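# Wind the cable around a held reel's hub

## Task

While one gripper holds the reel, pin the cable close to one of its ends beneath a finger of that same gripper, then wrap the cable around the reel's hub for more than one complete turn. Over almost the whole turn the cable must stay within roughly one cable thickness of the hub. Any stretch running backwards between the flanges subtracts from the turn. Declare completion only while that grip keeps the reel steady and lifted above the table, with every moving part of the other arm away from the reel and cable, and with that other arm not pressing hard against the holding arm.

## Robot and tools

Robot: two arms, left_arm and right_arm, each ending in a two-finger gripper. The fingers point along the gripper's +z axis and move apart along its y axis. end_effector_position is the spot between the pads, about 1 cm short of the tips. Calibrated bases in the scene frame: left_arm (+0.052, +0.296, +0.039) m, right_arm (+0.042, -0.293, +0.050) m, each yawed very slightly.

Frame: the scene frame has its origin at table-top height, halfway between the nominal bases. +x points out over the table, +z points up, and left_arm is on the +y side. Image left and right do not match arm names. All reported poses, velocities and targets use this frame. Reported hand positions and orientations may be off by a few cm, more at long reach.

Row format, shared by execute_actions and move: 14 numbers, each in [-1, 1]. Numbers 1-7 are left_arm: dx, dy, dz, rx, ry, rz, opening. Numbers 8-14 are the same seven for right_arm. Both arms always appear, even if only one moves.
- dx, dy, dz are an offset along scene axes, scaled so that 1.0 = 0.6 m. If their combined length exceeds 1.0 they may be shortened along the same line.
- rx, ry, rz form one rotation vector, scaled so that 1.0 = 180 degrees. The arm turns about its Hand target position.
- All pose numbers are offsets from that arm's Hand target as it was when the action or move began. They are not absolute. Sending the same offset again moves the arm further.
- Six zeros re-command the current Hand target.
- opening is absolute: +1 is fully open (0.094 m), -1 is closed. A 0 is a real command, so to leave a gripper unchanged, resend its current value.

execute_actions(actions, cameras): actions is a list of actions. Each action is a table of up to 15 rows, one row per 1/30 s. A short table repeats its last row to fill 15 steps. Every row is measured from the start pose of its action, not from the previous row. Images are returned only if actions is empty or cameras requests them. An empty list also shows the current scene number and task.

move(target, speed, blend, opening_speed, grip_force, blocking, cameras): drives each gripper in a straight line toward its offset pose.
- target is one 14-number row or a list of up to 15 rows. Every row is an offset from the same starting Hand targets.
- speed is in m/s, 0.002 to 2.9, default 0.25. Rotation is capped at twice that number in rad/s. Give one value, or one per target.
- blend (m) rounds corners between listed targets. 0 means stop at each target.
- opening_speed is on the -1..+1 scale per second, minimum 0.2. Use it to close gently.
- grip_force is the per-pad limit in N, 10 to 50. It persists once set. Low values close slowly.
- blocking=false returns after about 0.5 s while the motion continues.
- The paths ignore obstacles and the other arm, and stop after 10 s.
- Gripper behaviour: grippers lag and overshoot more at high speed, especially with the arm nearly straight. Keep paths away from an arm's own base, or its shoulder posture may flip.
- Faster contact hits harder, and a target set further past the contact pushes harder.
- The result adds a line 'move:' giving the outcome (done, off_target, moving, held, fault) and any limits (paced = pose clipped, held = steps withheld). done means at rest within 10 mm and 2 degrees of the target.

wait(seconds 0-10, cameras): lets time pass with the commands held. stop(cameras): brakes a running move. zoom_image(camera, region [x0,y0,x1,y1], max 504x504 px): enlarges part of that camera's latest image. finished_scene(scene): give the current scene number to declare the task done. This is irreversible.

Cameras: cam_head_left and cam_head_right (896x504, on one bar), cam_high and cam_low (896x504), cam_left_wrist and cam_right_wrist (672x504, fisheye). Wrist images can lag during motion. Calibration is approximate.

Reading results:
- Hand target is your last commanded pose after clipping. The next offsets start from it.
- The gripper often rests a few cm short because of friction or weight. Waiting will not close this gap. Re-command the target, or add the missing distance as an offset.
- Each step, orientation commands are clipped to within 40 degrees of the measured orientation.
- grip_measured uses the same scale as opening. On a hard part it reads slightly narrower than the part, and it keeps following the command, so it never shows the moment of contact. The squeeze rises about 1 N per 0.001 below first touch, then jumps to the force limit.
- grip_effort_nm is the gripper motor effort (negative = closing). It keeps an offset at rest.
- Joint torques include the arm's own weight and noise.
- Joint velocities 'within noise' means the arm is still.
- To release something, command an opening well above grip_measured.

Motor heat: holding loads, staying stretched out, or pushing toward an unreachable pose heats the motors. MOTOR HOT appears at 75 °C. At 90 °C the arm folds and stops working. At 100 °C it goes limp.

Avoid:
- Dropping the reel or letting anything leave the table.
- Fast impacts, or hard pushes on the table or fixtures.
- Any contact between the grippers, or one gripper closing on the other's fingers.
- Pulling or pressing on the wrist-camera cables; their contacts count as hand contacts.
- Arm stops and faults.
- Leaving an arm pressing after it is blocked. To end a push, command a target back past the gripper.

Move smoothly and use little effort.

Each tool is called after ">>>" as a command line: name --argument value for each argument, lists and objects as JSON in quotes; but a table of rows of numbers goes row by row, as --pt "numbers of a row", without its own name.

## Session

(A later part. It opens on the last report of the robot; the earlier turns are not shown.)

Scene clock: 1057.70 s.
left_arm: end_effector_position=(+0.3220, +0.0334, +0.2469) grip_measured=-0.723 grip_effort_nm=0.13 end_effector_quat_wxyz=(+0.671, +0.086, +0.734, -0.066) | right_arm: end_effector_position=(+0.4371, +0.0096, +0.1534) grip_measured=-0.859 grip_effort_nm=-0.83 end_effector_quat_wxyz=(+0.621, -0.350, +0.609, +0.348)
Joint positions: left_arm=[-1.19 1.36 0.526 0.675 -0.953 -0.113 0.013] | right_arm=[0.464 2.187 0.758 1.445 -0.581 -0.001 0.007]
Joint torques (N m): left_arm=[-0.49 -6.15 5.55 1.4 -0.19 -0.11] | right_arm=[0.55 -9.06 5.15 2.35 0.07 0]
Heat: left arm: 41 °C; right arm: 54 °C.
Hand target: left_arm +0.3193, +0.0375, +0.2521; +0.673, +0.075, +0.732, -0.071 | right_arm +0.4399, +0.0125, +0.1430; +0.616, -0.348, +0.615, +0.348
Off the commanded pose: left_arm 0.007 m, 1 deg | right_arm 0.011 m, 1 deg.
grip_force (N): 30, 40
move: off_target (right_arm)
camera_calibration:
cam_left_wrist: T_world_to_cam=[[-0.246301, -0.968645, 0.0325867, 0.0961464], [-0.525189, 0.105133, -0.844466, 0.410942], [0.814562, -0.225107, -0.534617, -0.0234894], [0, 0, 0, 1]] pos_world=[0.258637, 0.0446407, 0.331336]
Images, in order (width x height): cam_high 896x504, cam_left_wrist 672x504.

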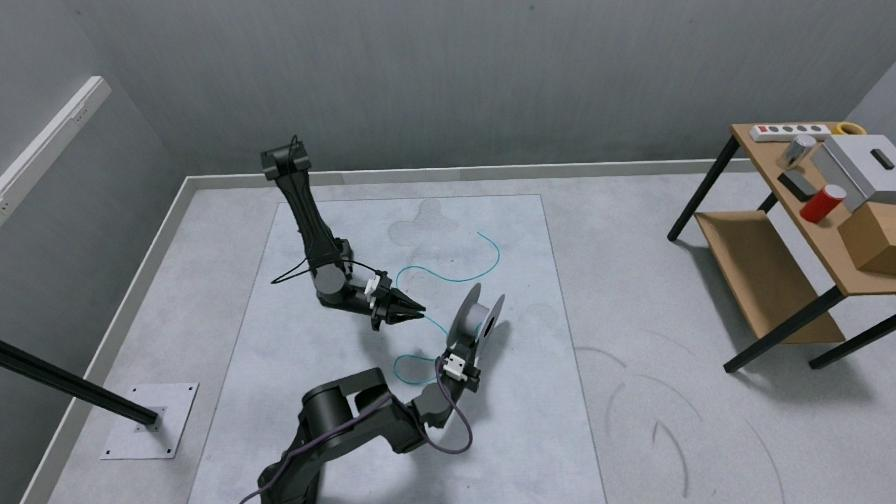

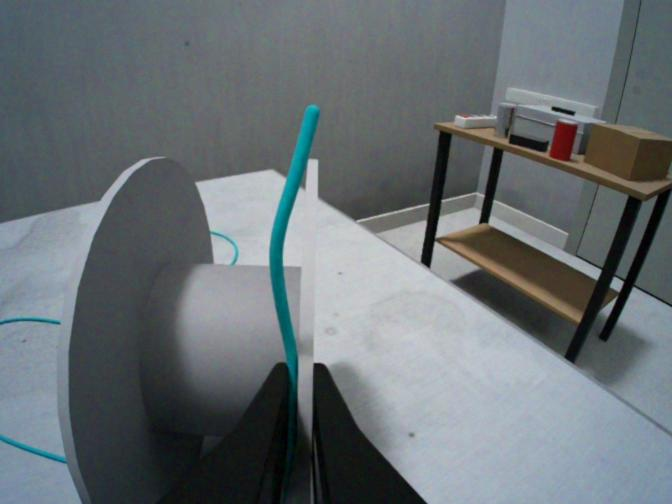

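>>> move --target '[-0.09, 0.12, 0, 0,0,0,-0.72, -0.005,-0.005,0.36,0,0,0,-1.0]' --speed 0.09 --cameras '["cam_left_wrist", "cam_right_wrist", "cam_high", "cam_low"]'

Scene clock: 1072.10 s.
left_arm: end_effector_position=(+0.2668, +0.1065, +0.2519) grip_measured=-0.723 grip_effort_nm=0.13 end_effector_quat_wxyz=(+0.672, +0.082, +0.732, -0.070) | right_arm: end_effector_position=(+0.4391, +0.0099, +0.3093) grip_measured=-0.859 grip_effort_nm=-0.83 end_effector_quat_wxyz=(+0.570, -0.345, +0.659, +0.350)
Joint positions: left_arm=[-1.336 0.853 0.307 0.356 -1.098 -0.16 0.013] | right_arm=[0.464 1.632 1.007 0.497 -0.577 -0.001 0.007]
Joint torques (N m): left_arm=[-0.72 -1.91 6.28 1.37 -0.26 -0.12] | right_arm=[0.16 -14.95 9.32 2.82 -0.07 0.01]
Heat: left arm: 40 °C; right arm: 54 °C.
Hand target: left_arm +0.2653, +0.1095, +0.2521; +0.673, +0.075, +0.732, -0.071 | right_arm +0.4368, +0.0096, +0.3591; +0.616, -0.348, +0.615, +0.348
Off the commanded pose: left_arm 0.003 m, 1 deg | right_arm 0.050 m, 7 deg.
grip_force (N): 30, 40
move: off_target (right_arm)
camera_calibration:
cam_left_wrist: T_world_to_cam=[[-0.246366, -0.968315, 0.0408662, 0.150986], [-0.521749, 0.0969771, -0.847569, 0.379243], [0.816751, -0.230134, -0.529109, 0.0390828], [0, 0, 0, 1]] pos_world=[0.203147, 0.118418, 0.335944]
cam_right_wrist: T_world_to_cam=[[0.835155, -0.550005, -0.00306089, -0.368662], [-0.313336, -0.471197, -0.824496, 0.434543], [0.452035, 0.689542, -0.565859, 0.0716856], [0, 0, 0, 1]] pos_world=[0.411643, -0.0474411, 0.397714]
Images, in order (width x height): cam_high 896x504, cam_low 896x504, cam_left_wrist 672x504, cam_right_wrist 672x504.

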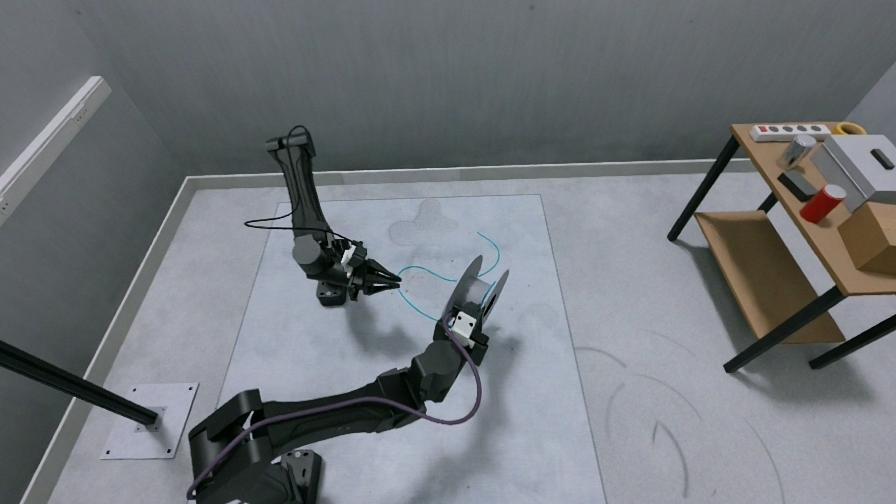

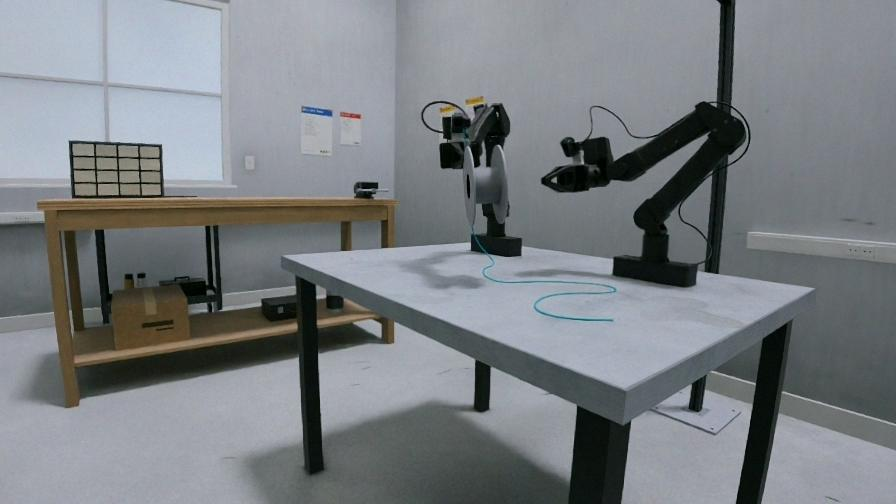

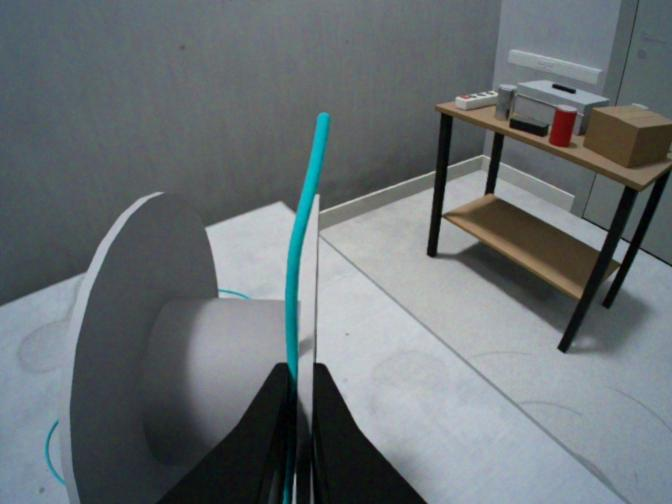

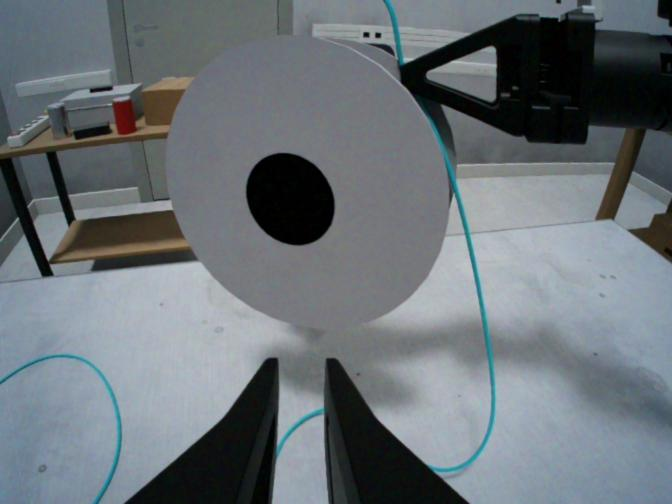

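>>> zoom_image --camera "cam_right_wrist" --region '[360, 0, 560, 220]'

Scaled by 2.291 from the camera's 672x504 image, which has a finer 960x720 frame.

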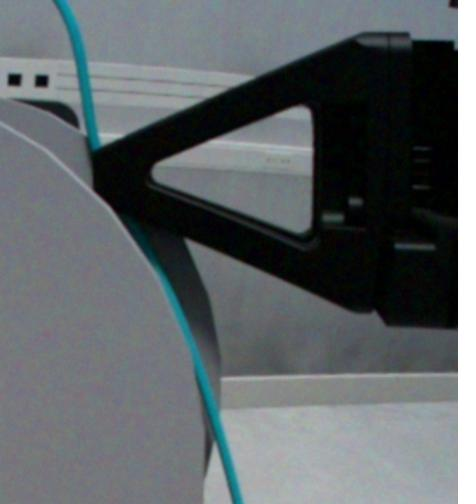

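>>> move --target '[0,0,0, 0,0,0,-0.72, 0.0265,0.0792,0.0242,-0.2857,0.1718,0,-1.0]' --speed 0.12 --cameras '["cam_head_left", "cam_left_wrist", "cam_right_wrist", "cam_high", "cam_low"]'

Scene clock: 1104.23 s.
left_arm: end_effector_position=(+0.2668, +0.1065, +0.2518) grip_measured=-0.723 grip_effort_nm=0.13 end_effector_quat_wxyz=(+0.672, +0.082, +0.732, -0.070) | right_arm: end_effector_position=(+0.4457, +0.0454, +0.3695) grip_measured=-0.859 grip_effort_nm=-0.83 end_effector_quat_wxyz=(+0.333, -0.449, +0.816, +0.144)
Joint positions: left_arm=[-1.336 0.853 0.307 0.356 -1.098 -0.161 0.013] | right_arm=[0.645 2.263 2.835 -1.419 -0.188 -0.302 0.007]
Joint torques (N m): left_arm=[-0.64 -1.89 6.39 1.36 -0.25 -0.09] | right_arm=[0.58 -12.25 7.58 2.28 -0.25 0.1]
Motor temperatures (°C): left_arm=[29 32 39 39 27 28 31] | right_arm=[30 44 42 58 27 26 32]
Heat: left arm: 39 °C; right arm: 58 °C.
Hand target: left_arm +0.2653, +0.1095, +0.2522; +0.674, +0.075, +0.732, -0.071 | right_arm +0.4527, +0.0571, +0.3734; +0.225, -0.476, +0.841, +0.128
Off the commanded pose: left_arm 0.003 m, 1 deg | right_arm 0.014 m, 13 deg.
elbow stopped short (right arm): the move would have taken joint 3 (elbow) straighter than the controller allows.
grip_force (N): 30, 40
move: off_target (right_arm)
camera_calibration:
cam_left_wrist: T_world_to_cam=[[-0.246365, -0.968314, 0.0408981, 0.151071], [-0.521937, 0.0970012, -0.847451, 0.379229], [0.816631, -0.230128, -0.529297, 0.0391927], [0, 0, 0, 1]] pos_world=[0.203146, 0.118518, 0.335944]
cam_right_wrist: T_world_to_cam=[[0.831789, -0.538153, 0.136086, -0.404888], [-0.498871, -0.832239, -0.241879, 0.386763], [0.243424, 0.133303, -0.960716, 0.342395], [0, 0, 0, 1]] pos_world=[0.446379, 0.0583456, 0.477594]
Images, in order (width x height): cam_head_left 896x504, cam_high 896x504, cam_low 896x504, cam_left_wrist 672x504, cam_right_wrist 672x504.

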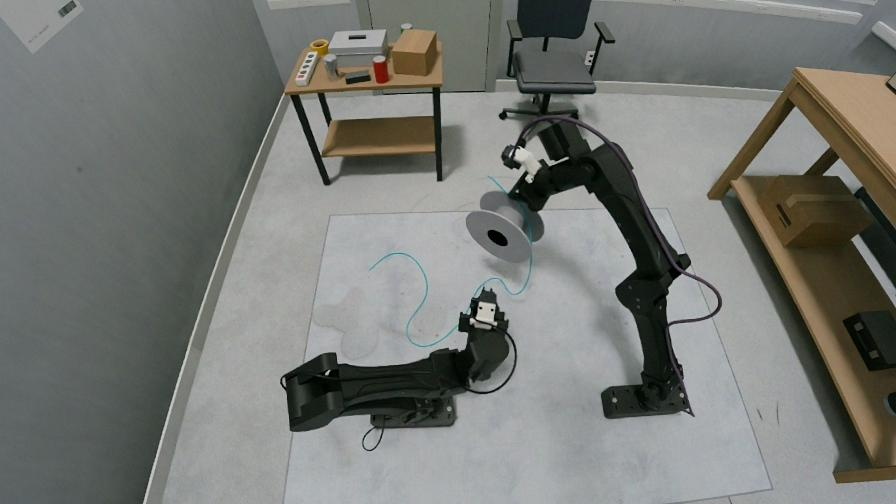

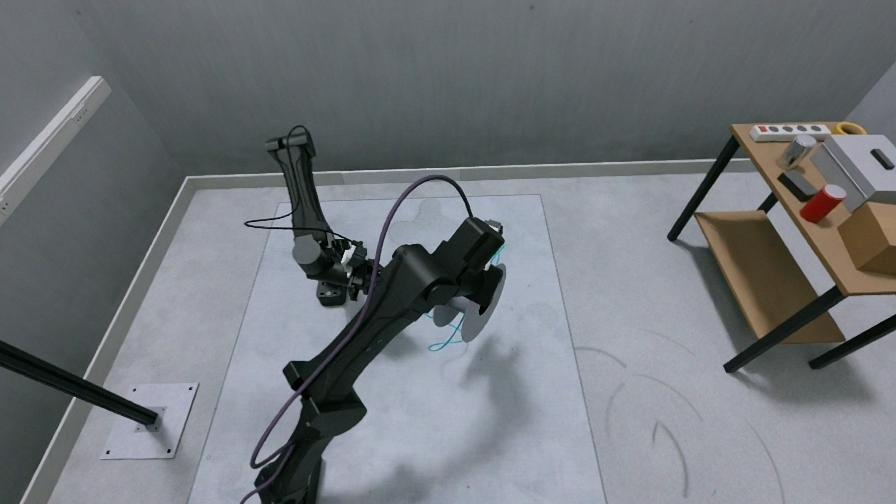

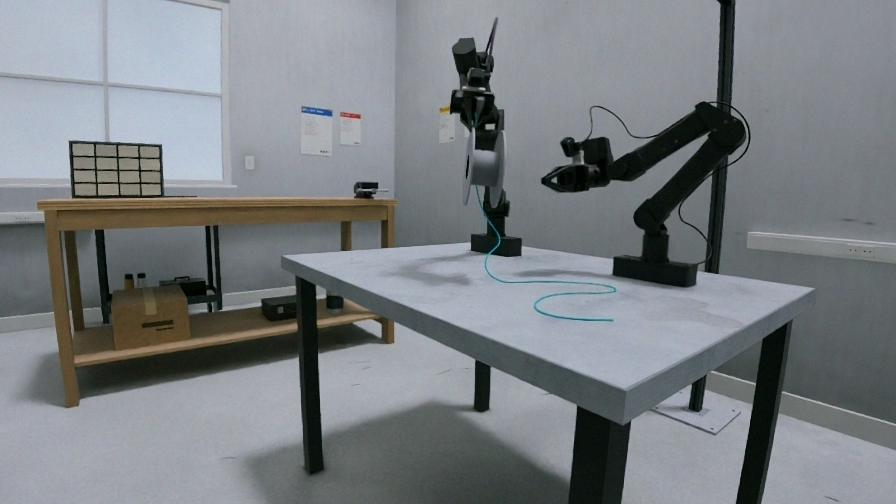

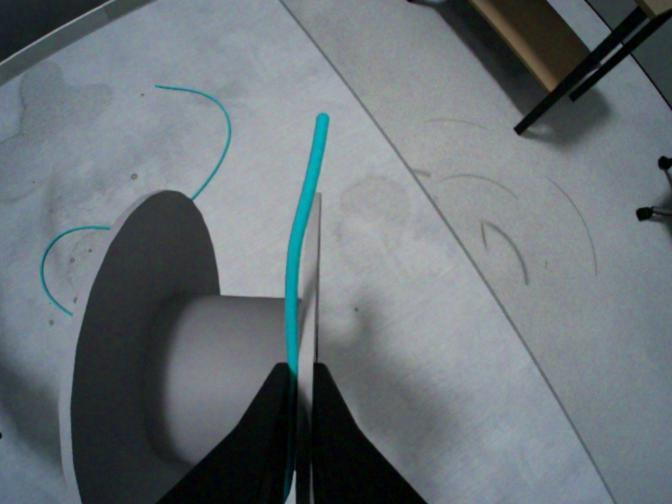

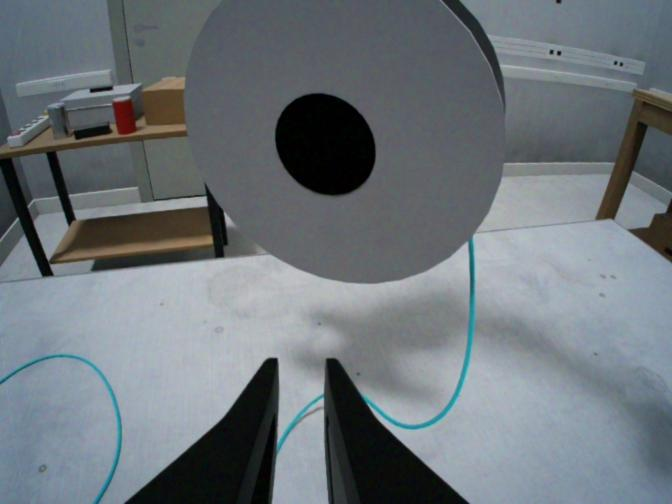

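>>> move --target '[0,0,0, 0,0,0,-0.72, -0.05,-0.052,-0.076,0,0,0,-1.0]' --speed 0.1 --cameras '["cam_head_left", "cam_head_right", "cam_right_wrist", "cam_high", "cam_low"]'

Scene clock: 1139.20 s.
left_arm: end_effector_position=(+0.2668, +0.1065, +0.2518) grip_measured=-0.723 grip_effort_nm=0.13 end_effector_quat_wxyz=(+0.672, +0.082, +0.732, -0.070) | right_arm: end_effector_position=(+0.4204, +0.0266, +0.3247) grip_measured=-0.859 grip_effort_nm=-0.83 end_effector_quat_wxyz=(+0.232, -0.474, +0.840, +0.124)
Joint positions: left_arm=[-1.336 0.853 0.307 0.356 -1.098 -0.161 0.013] | right_arm=[0.645 2.275 2.784 -1.579 -0.186 -0.347 0.007]
Joint torques (N m): left_arm=[-0.53 -1.89 6.24 1.35 -0.24 -0.12] | right_arm=[-0.8 -15.12 5.14 1.6 -0.25 -0.05]
Motor temperatures (°C): left_arm=[29 32 38 39 27 28 31] | right_arm=[30 48 40 52 27 26 32]
Heat: left arm: 39 °C; right arm: 52 °C.
Hand target: left_arm +0.2653, +0.1095, +0.2522; +0.674, +0.075, +0.732, -0.071 | right_arm +0.4227, +0.0259, +0.3279; +0.225, -0.475, +0.841, +0.128
Off the commanded pose: left_arm 0.003 m, 1 deg | right_arm 0.004 m, 1 deg.
joint read past its limit (right arm) — joint 4 (wrist pitch), lower limit.
joint sent to its limit (right arm) — joint 4 (wrist pitch), lower limit. The joint targets still meet the commanded pose.
grip_force (N): 30, 40
move: done
camera_calibration:
cam_right_wrist: T_world_to_cam=[[0.866732, -0.492555, 0.0785151, -0.385026], [-0.491164, -0.87026, -0.03749, 0.279076], [0.0867945, -0.00607002, -0.996208, 0.38912], [0, 0, 0, 1]] pos_world=[0.437013, 0.0555836, 0.428337]
Images, in order (width x height): cam_head_left 896x504, cam_head_right 896x504, cam_high 896x504, cam_low 896x504, cam_right_wrist 672x504.

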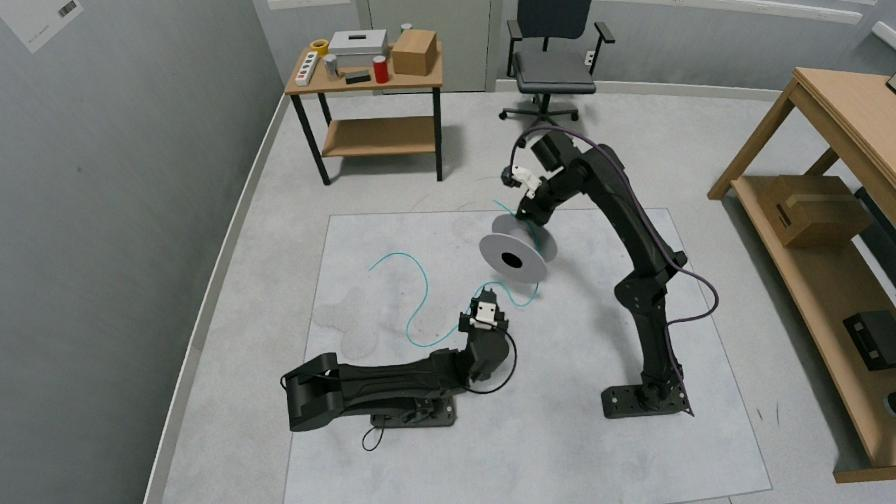

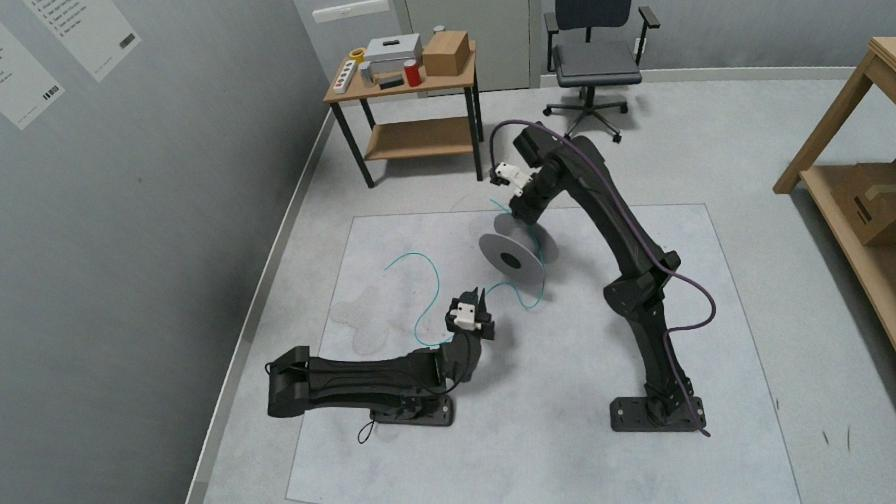

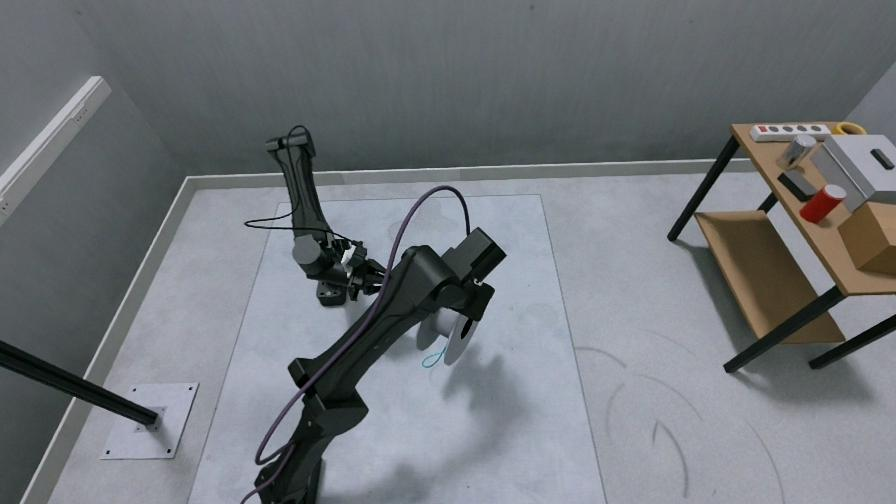

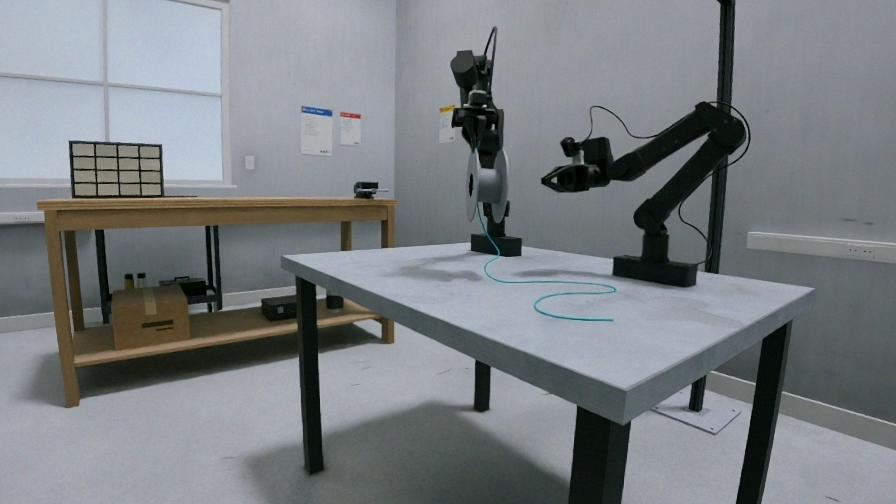

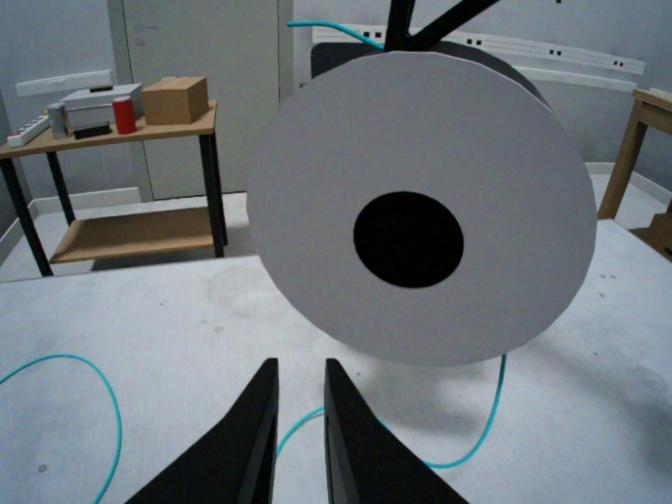

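>>> move --target '[0,0,0, 0,0,0,-0.72, -0.06,-0.055,0.0,0,0,0,-1.0]' --speed 0.08 --cameras '["cam_head_left", "cam_head_right", "cam_right_wrist", "cam_high", "cam_low"]'

Scene clock: 1200.50 s.
left_arm: end_effector_position=(+0.2668, +0.1065, +0.2518) grip_measured=-0.723 grip_effort_nm=0.13 end_effector_quat_wxyz=(+0.672, +0.082, +0.732, -0.070) | right_arm: end_effector_position=(+0.3876, -0.0065, +0.3097) grip_measured=-0.859 grip_effort_nm=-0.83 end_effector_quat_wxyz=(+0.198, -0.476, +0.849, +0.116)
Joint positions: left_arm=[-1.336 0.853 0.307 0.356 -1.098 -0.161 0.013] | right_arm=[0.629 1.985 2.262 -1.421 -0.186 -0.366 0.007]
Joint torques (N m): left_arm=[-0.72 -1.87 6.16 1.35 -0.26 -0.11] | right_arm=[-0.77 -16.62 5.3 1.61 -0.32 -0.08]
Motor temperatures (°C): left_arm=[29 31 38 38 27 28 31] | right_arm=[30 51 38 45 27 26 32]
Heat: left arm: 38 °C; right arm: 51 °C.
Hand target: left_arm +0.2653, +0.1095, +0.2522; +0.674, +0.075, +0.732, -0.071 | right_arm +0.3868, -0.0071, +0.3278; +0.225, -0.475, +0.841, +0.128
Off the commanded pose: left_arm 0.003 m, 1 deg | right_arm 0.018 m, 4 deg.
grip_force (N): 30, 40
move: off_target (right_arm)
camera_calibration:
cam_right_wrist: T_world_to_cam=[[0.870632, -0.48859, 0.0572704, -0.366734], [-0.490694, -0.870794, 0.0306036, 0.212373], [0.0349181, -0.0547467, -0.99789, 0.397164], [0, 0, 0, 1]] pos_world=[0.409632, 0.0274939, 0.41083]
Images, in order (width x height): cam_head_left 896x504, cam_head_right 896x504, cam_high 896x504, cam_low 896x504, cam_right_wrist 672x504.

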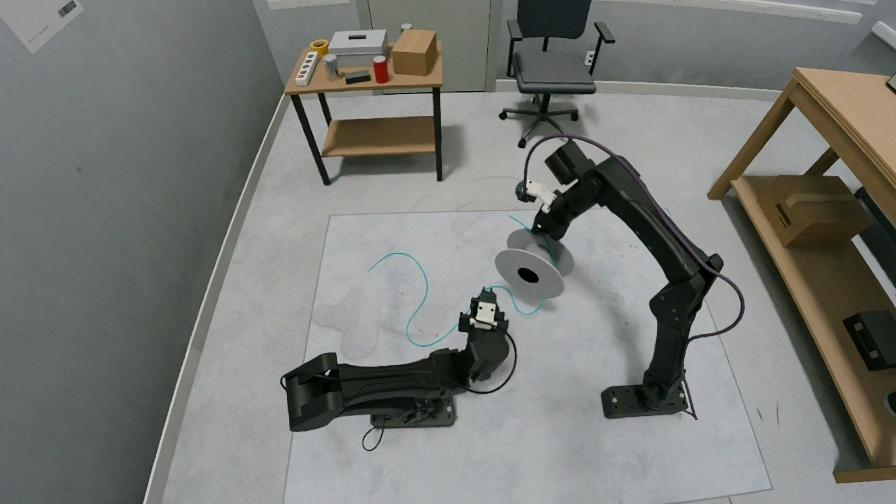

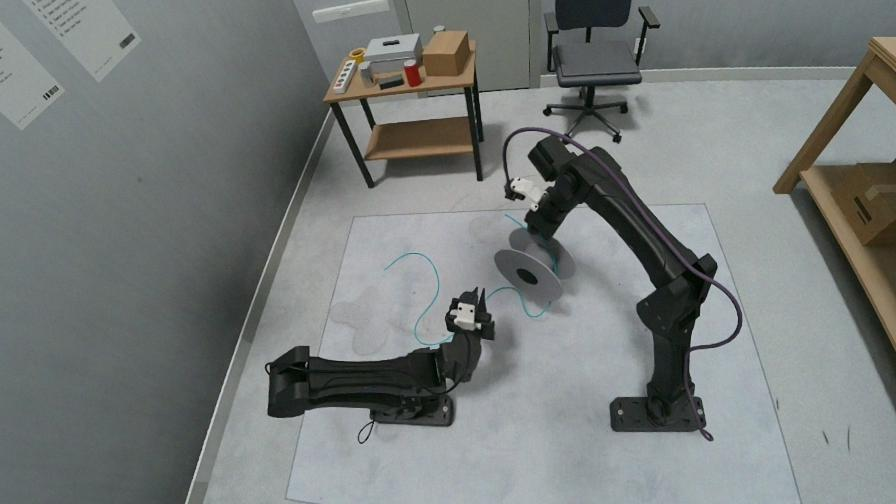

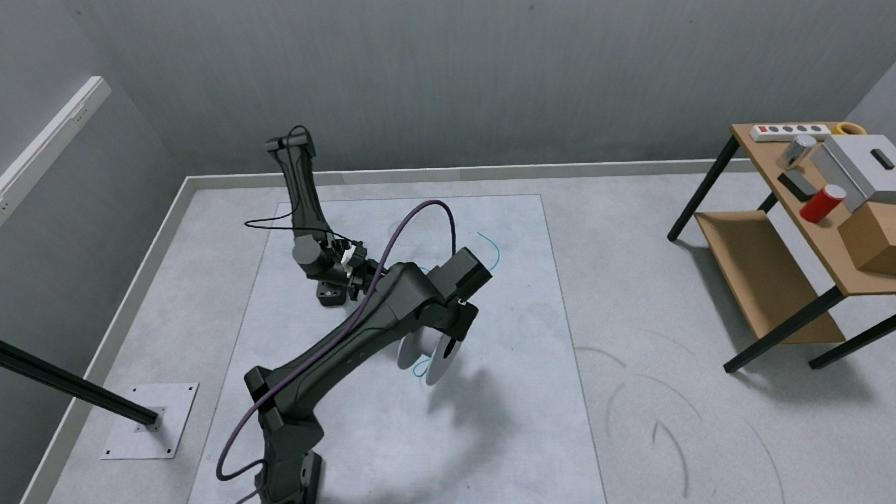

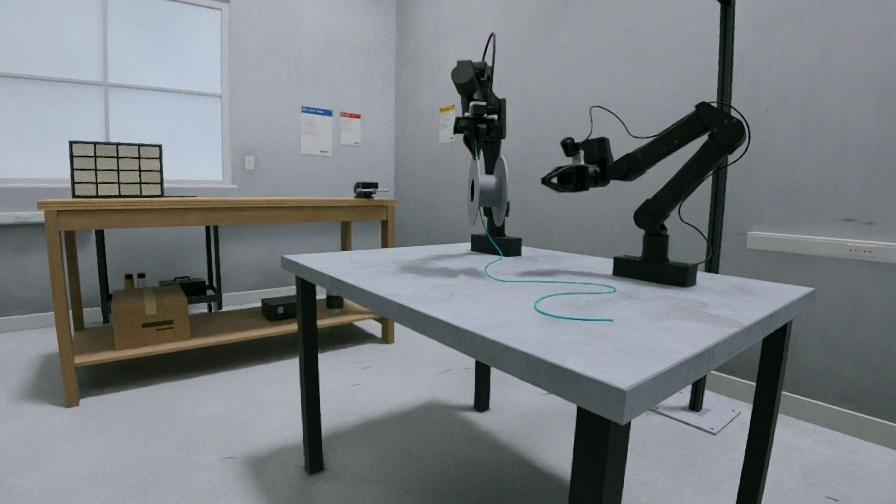

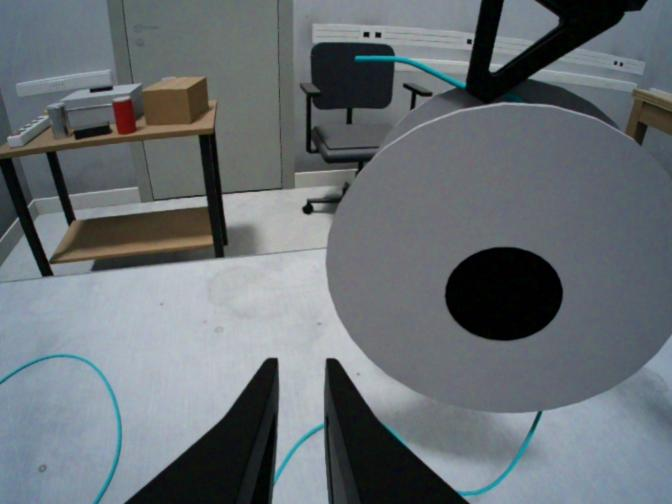

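>>> zoom_image --camera "cam_head_left" --region '[400, 230, 600, 370]'

>>> zoom_image --camera "cam_head_right" --region '[400, 230, 600, 370]'

Scaled by 2.520 from the camera's 896x504 image, which has a finer 1280x720 frame.

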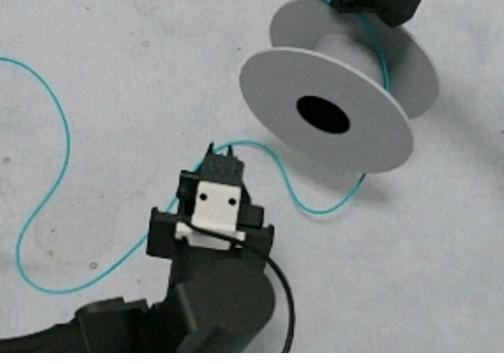

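Scaled by 2.520 from the camera's 896x504 image, which has a finer 1280x720 frame.

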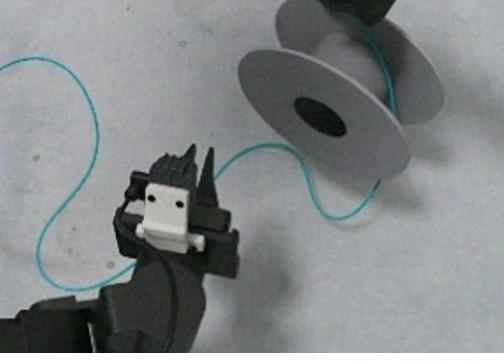

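>>> move --target '[-0.01,0.02,0.02, 0,0,0,-0.72, -0.04,-0.07,0.085,0,0,0,-1.0]' --speed 0.08 --cameras '["cam_head_left", "cam_right_wrist", "cam_low"]'

Scene clock: 1263.07 s.
left_arm: end_effector_position=(+0.2602, +0.1203, +0.2550) grip_measured=-0.723 grip_effort_nm=0.13 end_effector_quat_wxyz=(+0.670, +0.090, +0.735, -0.063) | right_arm: end_effector_position=(+0.3698, -0.0469, +0.3548) grip_measured=-0.859 grip_effort_nm=-0.83 end_effector_quat_wxyz=(+0.212, -0.471, +0.848, +0.116)
Joint positions: left_arm=[-1.357 0.738 0.307 0.212 -1.117 -0.169 0.013] | right_arm=[0.563 1.905 2.349 -1.569 -0.21 -0.417 0.007]
Joint torques (N m): left_arm=[-0.49 -1.09 8.27 1.36 -0.28 -0.11] | right_arm=[-0.64 -15.3 6.76 1.4 -0.38 -0.1]
Heat: left arm: 38 °C; right arm: 49 °C.
Hand target: left_arm +0.2593, +0.1215, +0.2642; +0.673, +0.075, +0.732, -0.072 | right_arm +0.3628, -0.0491, +0.3789; +0.225, -0.475, +0.841, +0.128
Off the commanded pose: left_arm 0.009 m, 2 deg | right_arm 0.025 m, 2 deg.
joint sent to its limit (right arm) — joint 4 (wrist pitch), lower limit. The joint targets still meet the commanded pose.
grip_force (N): 30, 40
move: off_target (right_arm)
camera_calibration:
cam_right_wrist: T_world_to_cam=[[0.864023, -0.498631, 0.069508, -0.375927], [-0.500142, -0.865928, 0.00512515, 0.179765], [0.0576334, -0.0391921, -0.997568, 0.432734], [0, 0, 0, 1]] pos_world=[0.389778, -0.0148256, 0.45689]
Images, in order (width x height): cam_head_left 896x504, cam_low 896x504, cam_right_wrist 672x504.

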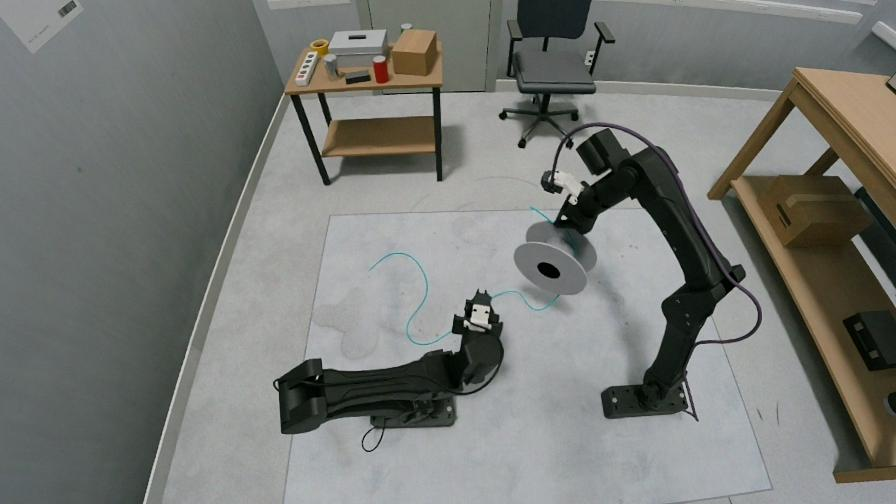

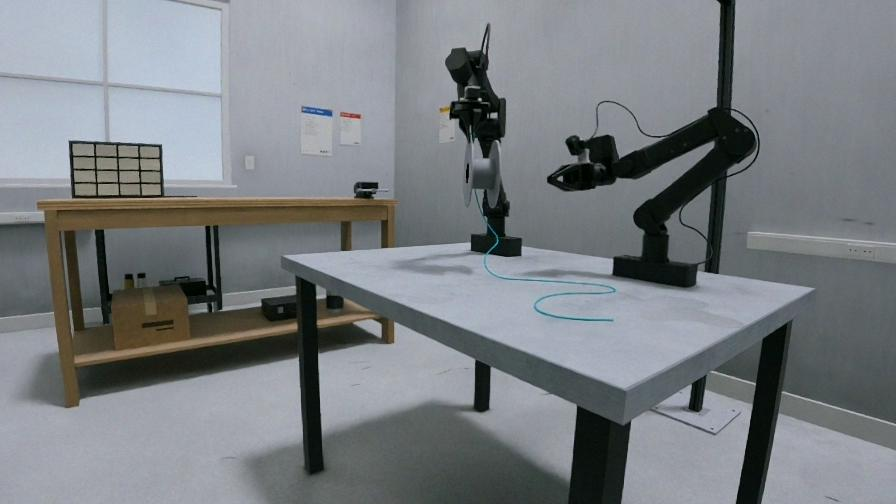

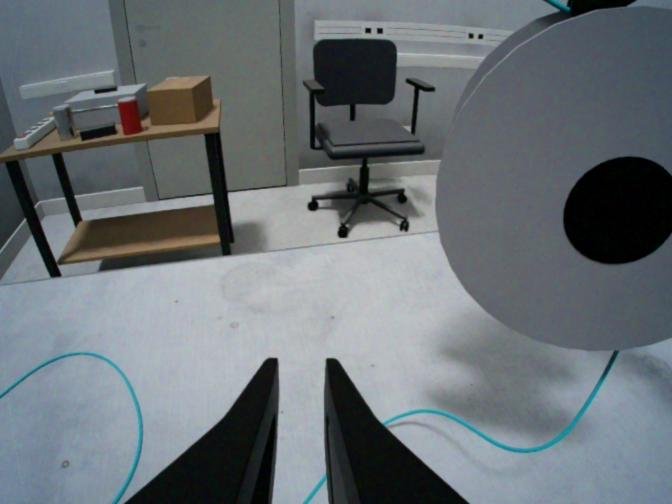

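>>> zoom_image --camera "cam_head_left" --region '[400, 230, 600, 370]'

Scaled by 2.520 from the camera's 896x504 image, which has a finer 1280x720 frame.

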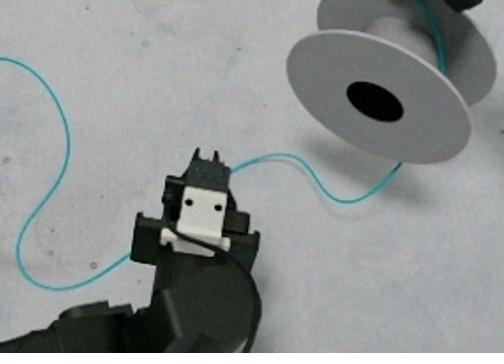

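>>> move --target '[0.1662,-0.0525,-0.2903,0.1275,0.2213,-0.1898,-0.4, 0,0,0,0,0,0,-1.0]' --speed 0.12 --cameras '["cam_head_left", "cam_right_wrist", "cam_low"]'

Scene clock: 1283.77 s.
left_arm: end_effector_position=(+0.3497, +0.0951, +0.0799) grip_measured=-0.403 grip_effort_nm=0.13 end_effector_quat_wxyz=(+0.300, +0.378, +0.865, -0.134) | right_arm: end_effector_position=(+0.3698, -0.0469, +0.3548) grip_measured=-0.859 grip_effort_nm=-0.83 end_effector_quat_wxyz=(+0.212, -0.472, +0.848, +0.117)
Joint positions: left_arm=[-0.506 1.505 0.659 -0.083 0.21 0.264 0.028] | right_arm=[0.563 1.905 2.349 -1.569 -0.21 -0.418 0.007]
Joint torques (N m): left_arm=[0.68 -4.72 8.46 1.2 0.24 0.11] | right_arm=[-0.62 -15.32 6.72 1.4 -0.39 -0.07]
Heat: left arm: 39 °C; right arm: 49 °C.
Hand target: left_arm +0.3590, +0.0901, +0.0899; +0.312, +0.381, +0.859, -0.140 | right_arm +0.3627, -0.0491, +0.3789; +0.225, -0.475, +0.841, +0.128
Off the commanded pose: left_arm 0.015 m, 2 deg | right_arm 0.025 m, 2 deg.
joint sent to its limit (right arm) — joint 4 (wrist pitch), lower limit. The joint targets still meet the commanded pose.
grip_force (N): 30, 40
move: off_target (left_arm, right_arm)
camera_calibration:
cam_right_wrist: T_world_to_cam=[[0.864248, -0.498255, 0.0694083, -0.375915], [-0.499753, -0.866153, 0.00497987, 0.179762], [0.057637, -0.0389909, -0.997576, 0.432743], [0, 0, 0, 1]] pos_world=[0.389778, -0.0147267, 0.45689]
Images, in order (width x height): cam_head_left 896x504, cam_low 896x504, cam_right_wrist 672x504.

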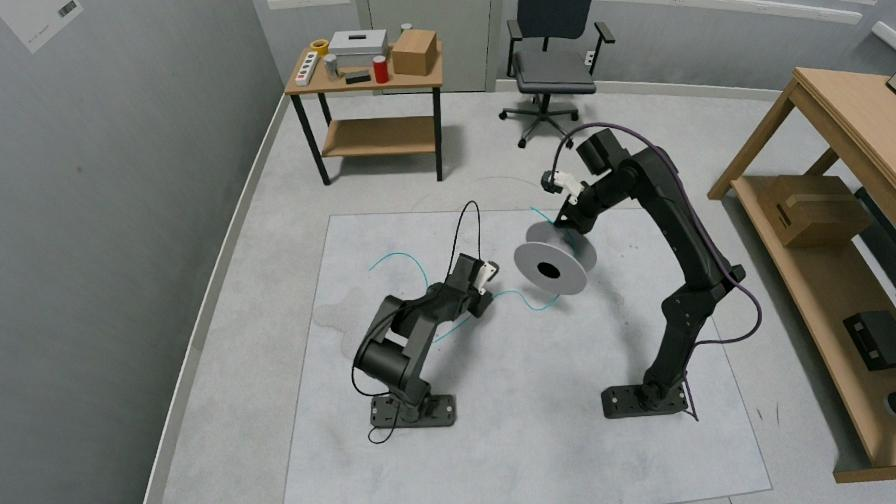

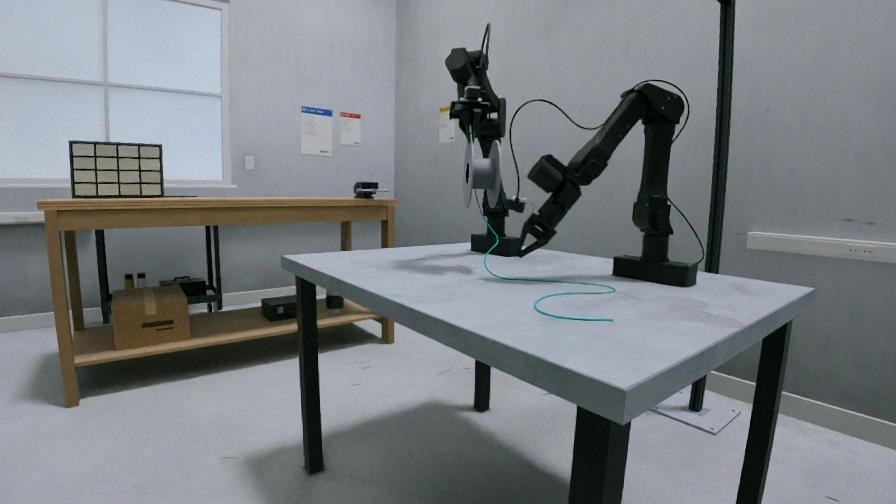

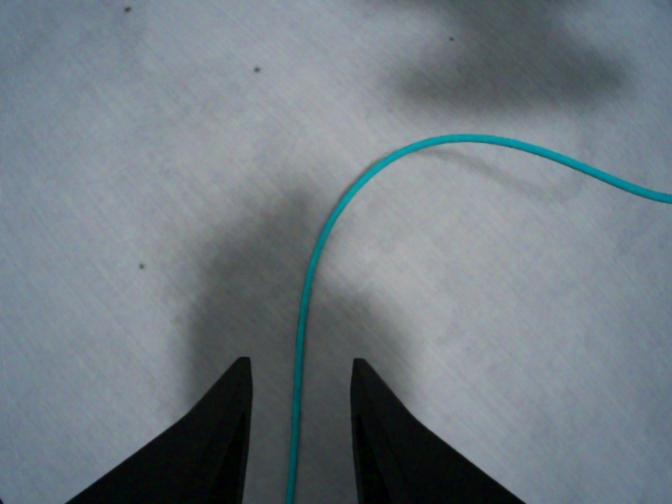

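>>> move --target '[0.0,0.0,-0.085,0,0,0,-0.4, 0,0,0,0,0,0,-1.0]' --speed 0.06 --cameras '["cam_right_wrist", "cam_low"]'

>>> zoom_image --camera "cam_low" --region '[460, 180, 640, 300]'

Scene clock: 1291.73 s.
left_arm: end_effector_position=(+0.3569, +0.0911, +0.0386) grip_measured=-0.403 grip_effort_nm=0.13 end_effector_quat_wxyz=(+0.305, +0.378, +0.863, -0.135) | right_arm: end_effector_position=(+0.3698, -0.0469, +0.3548) grip_measured=-0.859 grip_effort_nm=-0.83 end_effector_quat_wxyz=(+0.212, -0.472, +0.848, +0.117)
Joint positions: left_arm=[-0.506 1.667 0.599 0.15 0.211 0.265 0.028] | right_arm=[0.563 1.905 2.349 -1.569 -0.21 -0.418 0.007]
Joint torques (N m): left_arm=[0.55 -5.22 4.68 1.45 0.25 0.09] | right_arm=[-0.64 -15.32 6.74 1.41 -0.39 -0.08]
Heat: left arm: 40 °C; right arm: 50 °C.
Hand target: left_arm +0.3590, +0.0901, +0.0389; +0.312, +0.381, +0.859, -0.140 | right_arm +0.3627, -0.0491, +0.3789; +0.225, -0.475, +0.841, +0.128
Off the commanded pose: left_arm 0.002 m, 1 deg | right_arm 0.025 m, 2 deg.
joint sent to its limit (right arm) — joint 4 (wrist pitch), lower limit. The joint targets still meet the commanded pose.
grip_force (N): 30, 40
move: off_target (right_arm)
camera_calibration:
cam_right_wrist: T_world_to_cam=[[0.864248, -0.498255, 0.0694083, -0.375915], [-0.499753, -0.866153, 0.00497987, 0.179762], [0.057637, -0.0389909, -0.997576, 0.432743], [0, 0, 0, 1]] pos_world=[0.389778, -0.0147267, 0.45689]
Images, in order (width x height): cam_low 896x504, cam_right_wrist 672x504.

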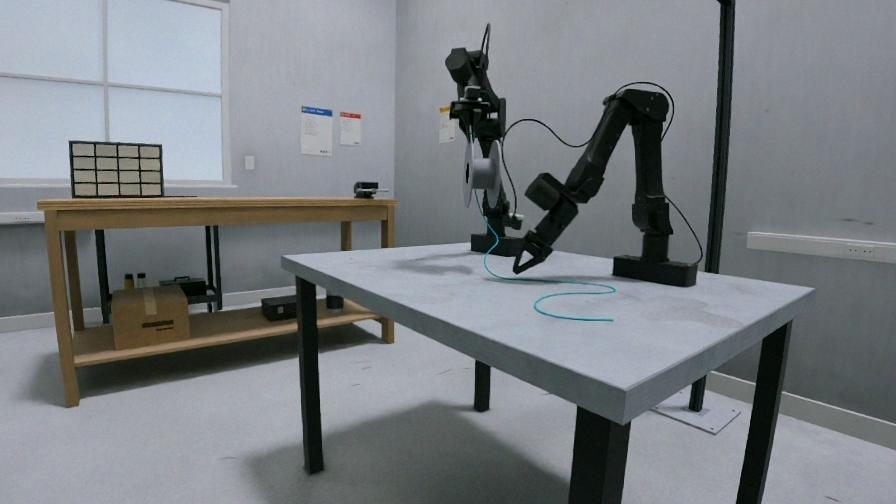

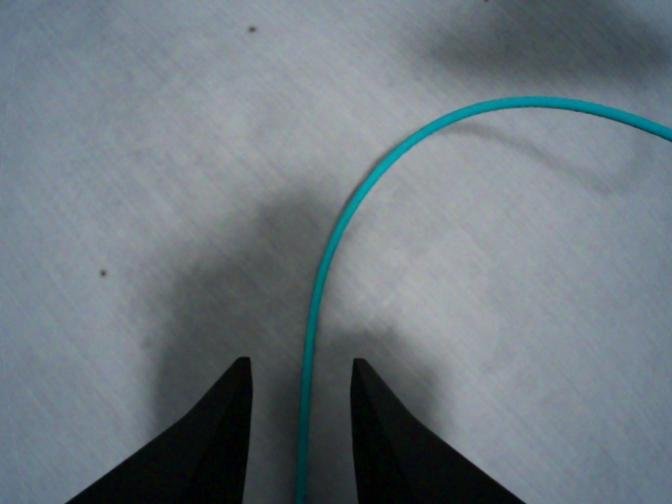

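Scaled by 2.800 from the camera's 896x504 image, which has a finer 1280x720 frame.

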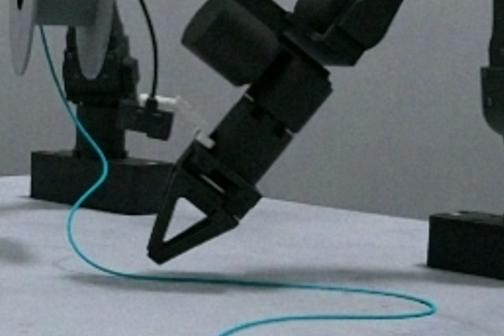

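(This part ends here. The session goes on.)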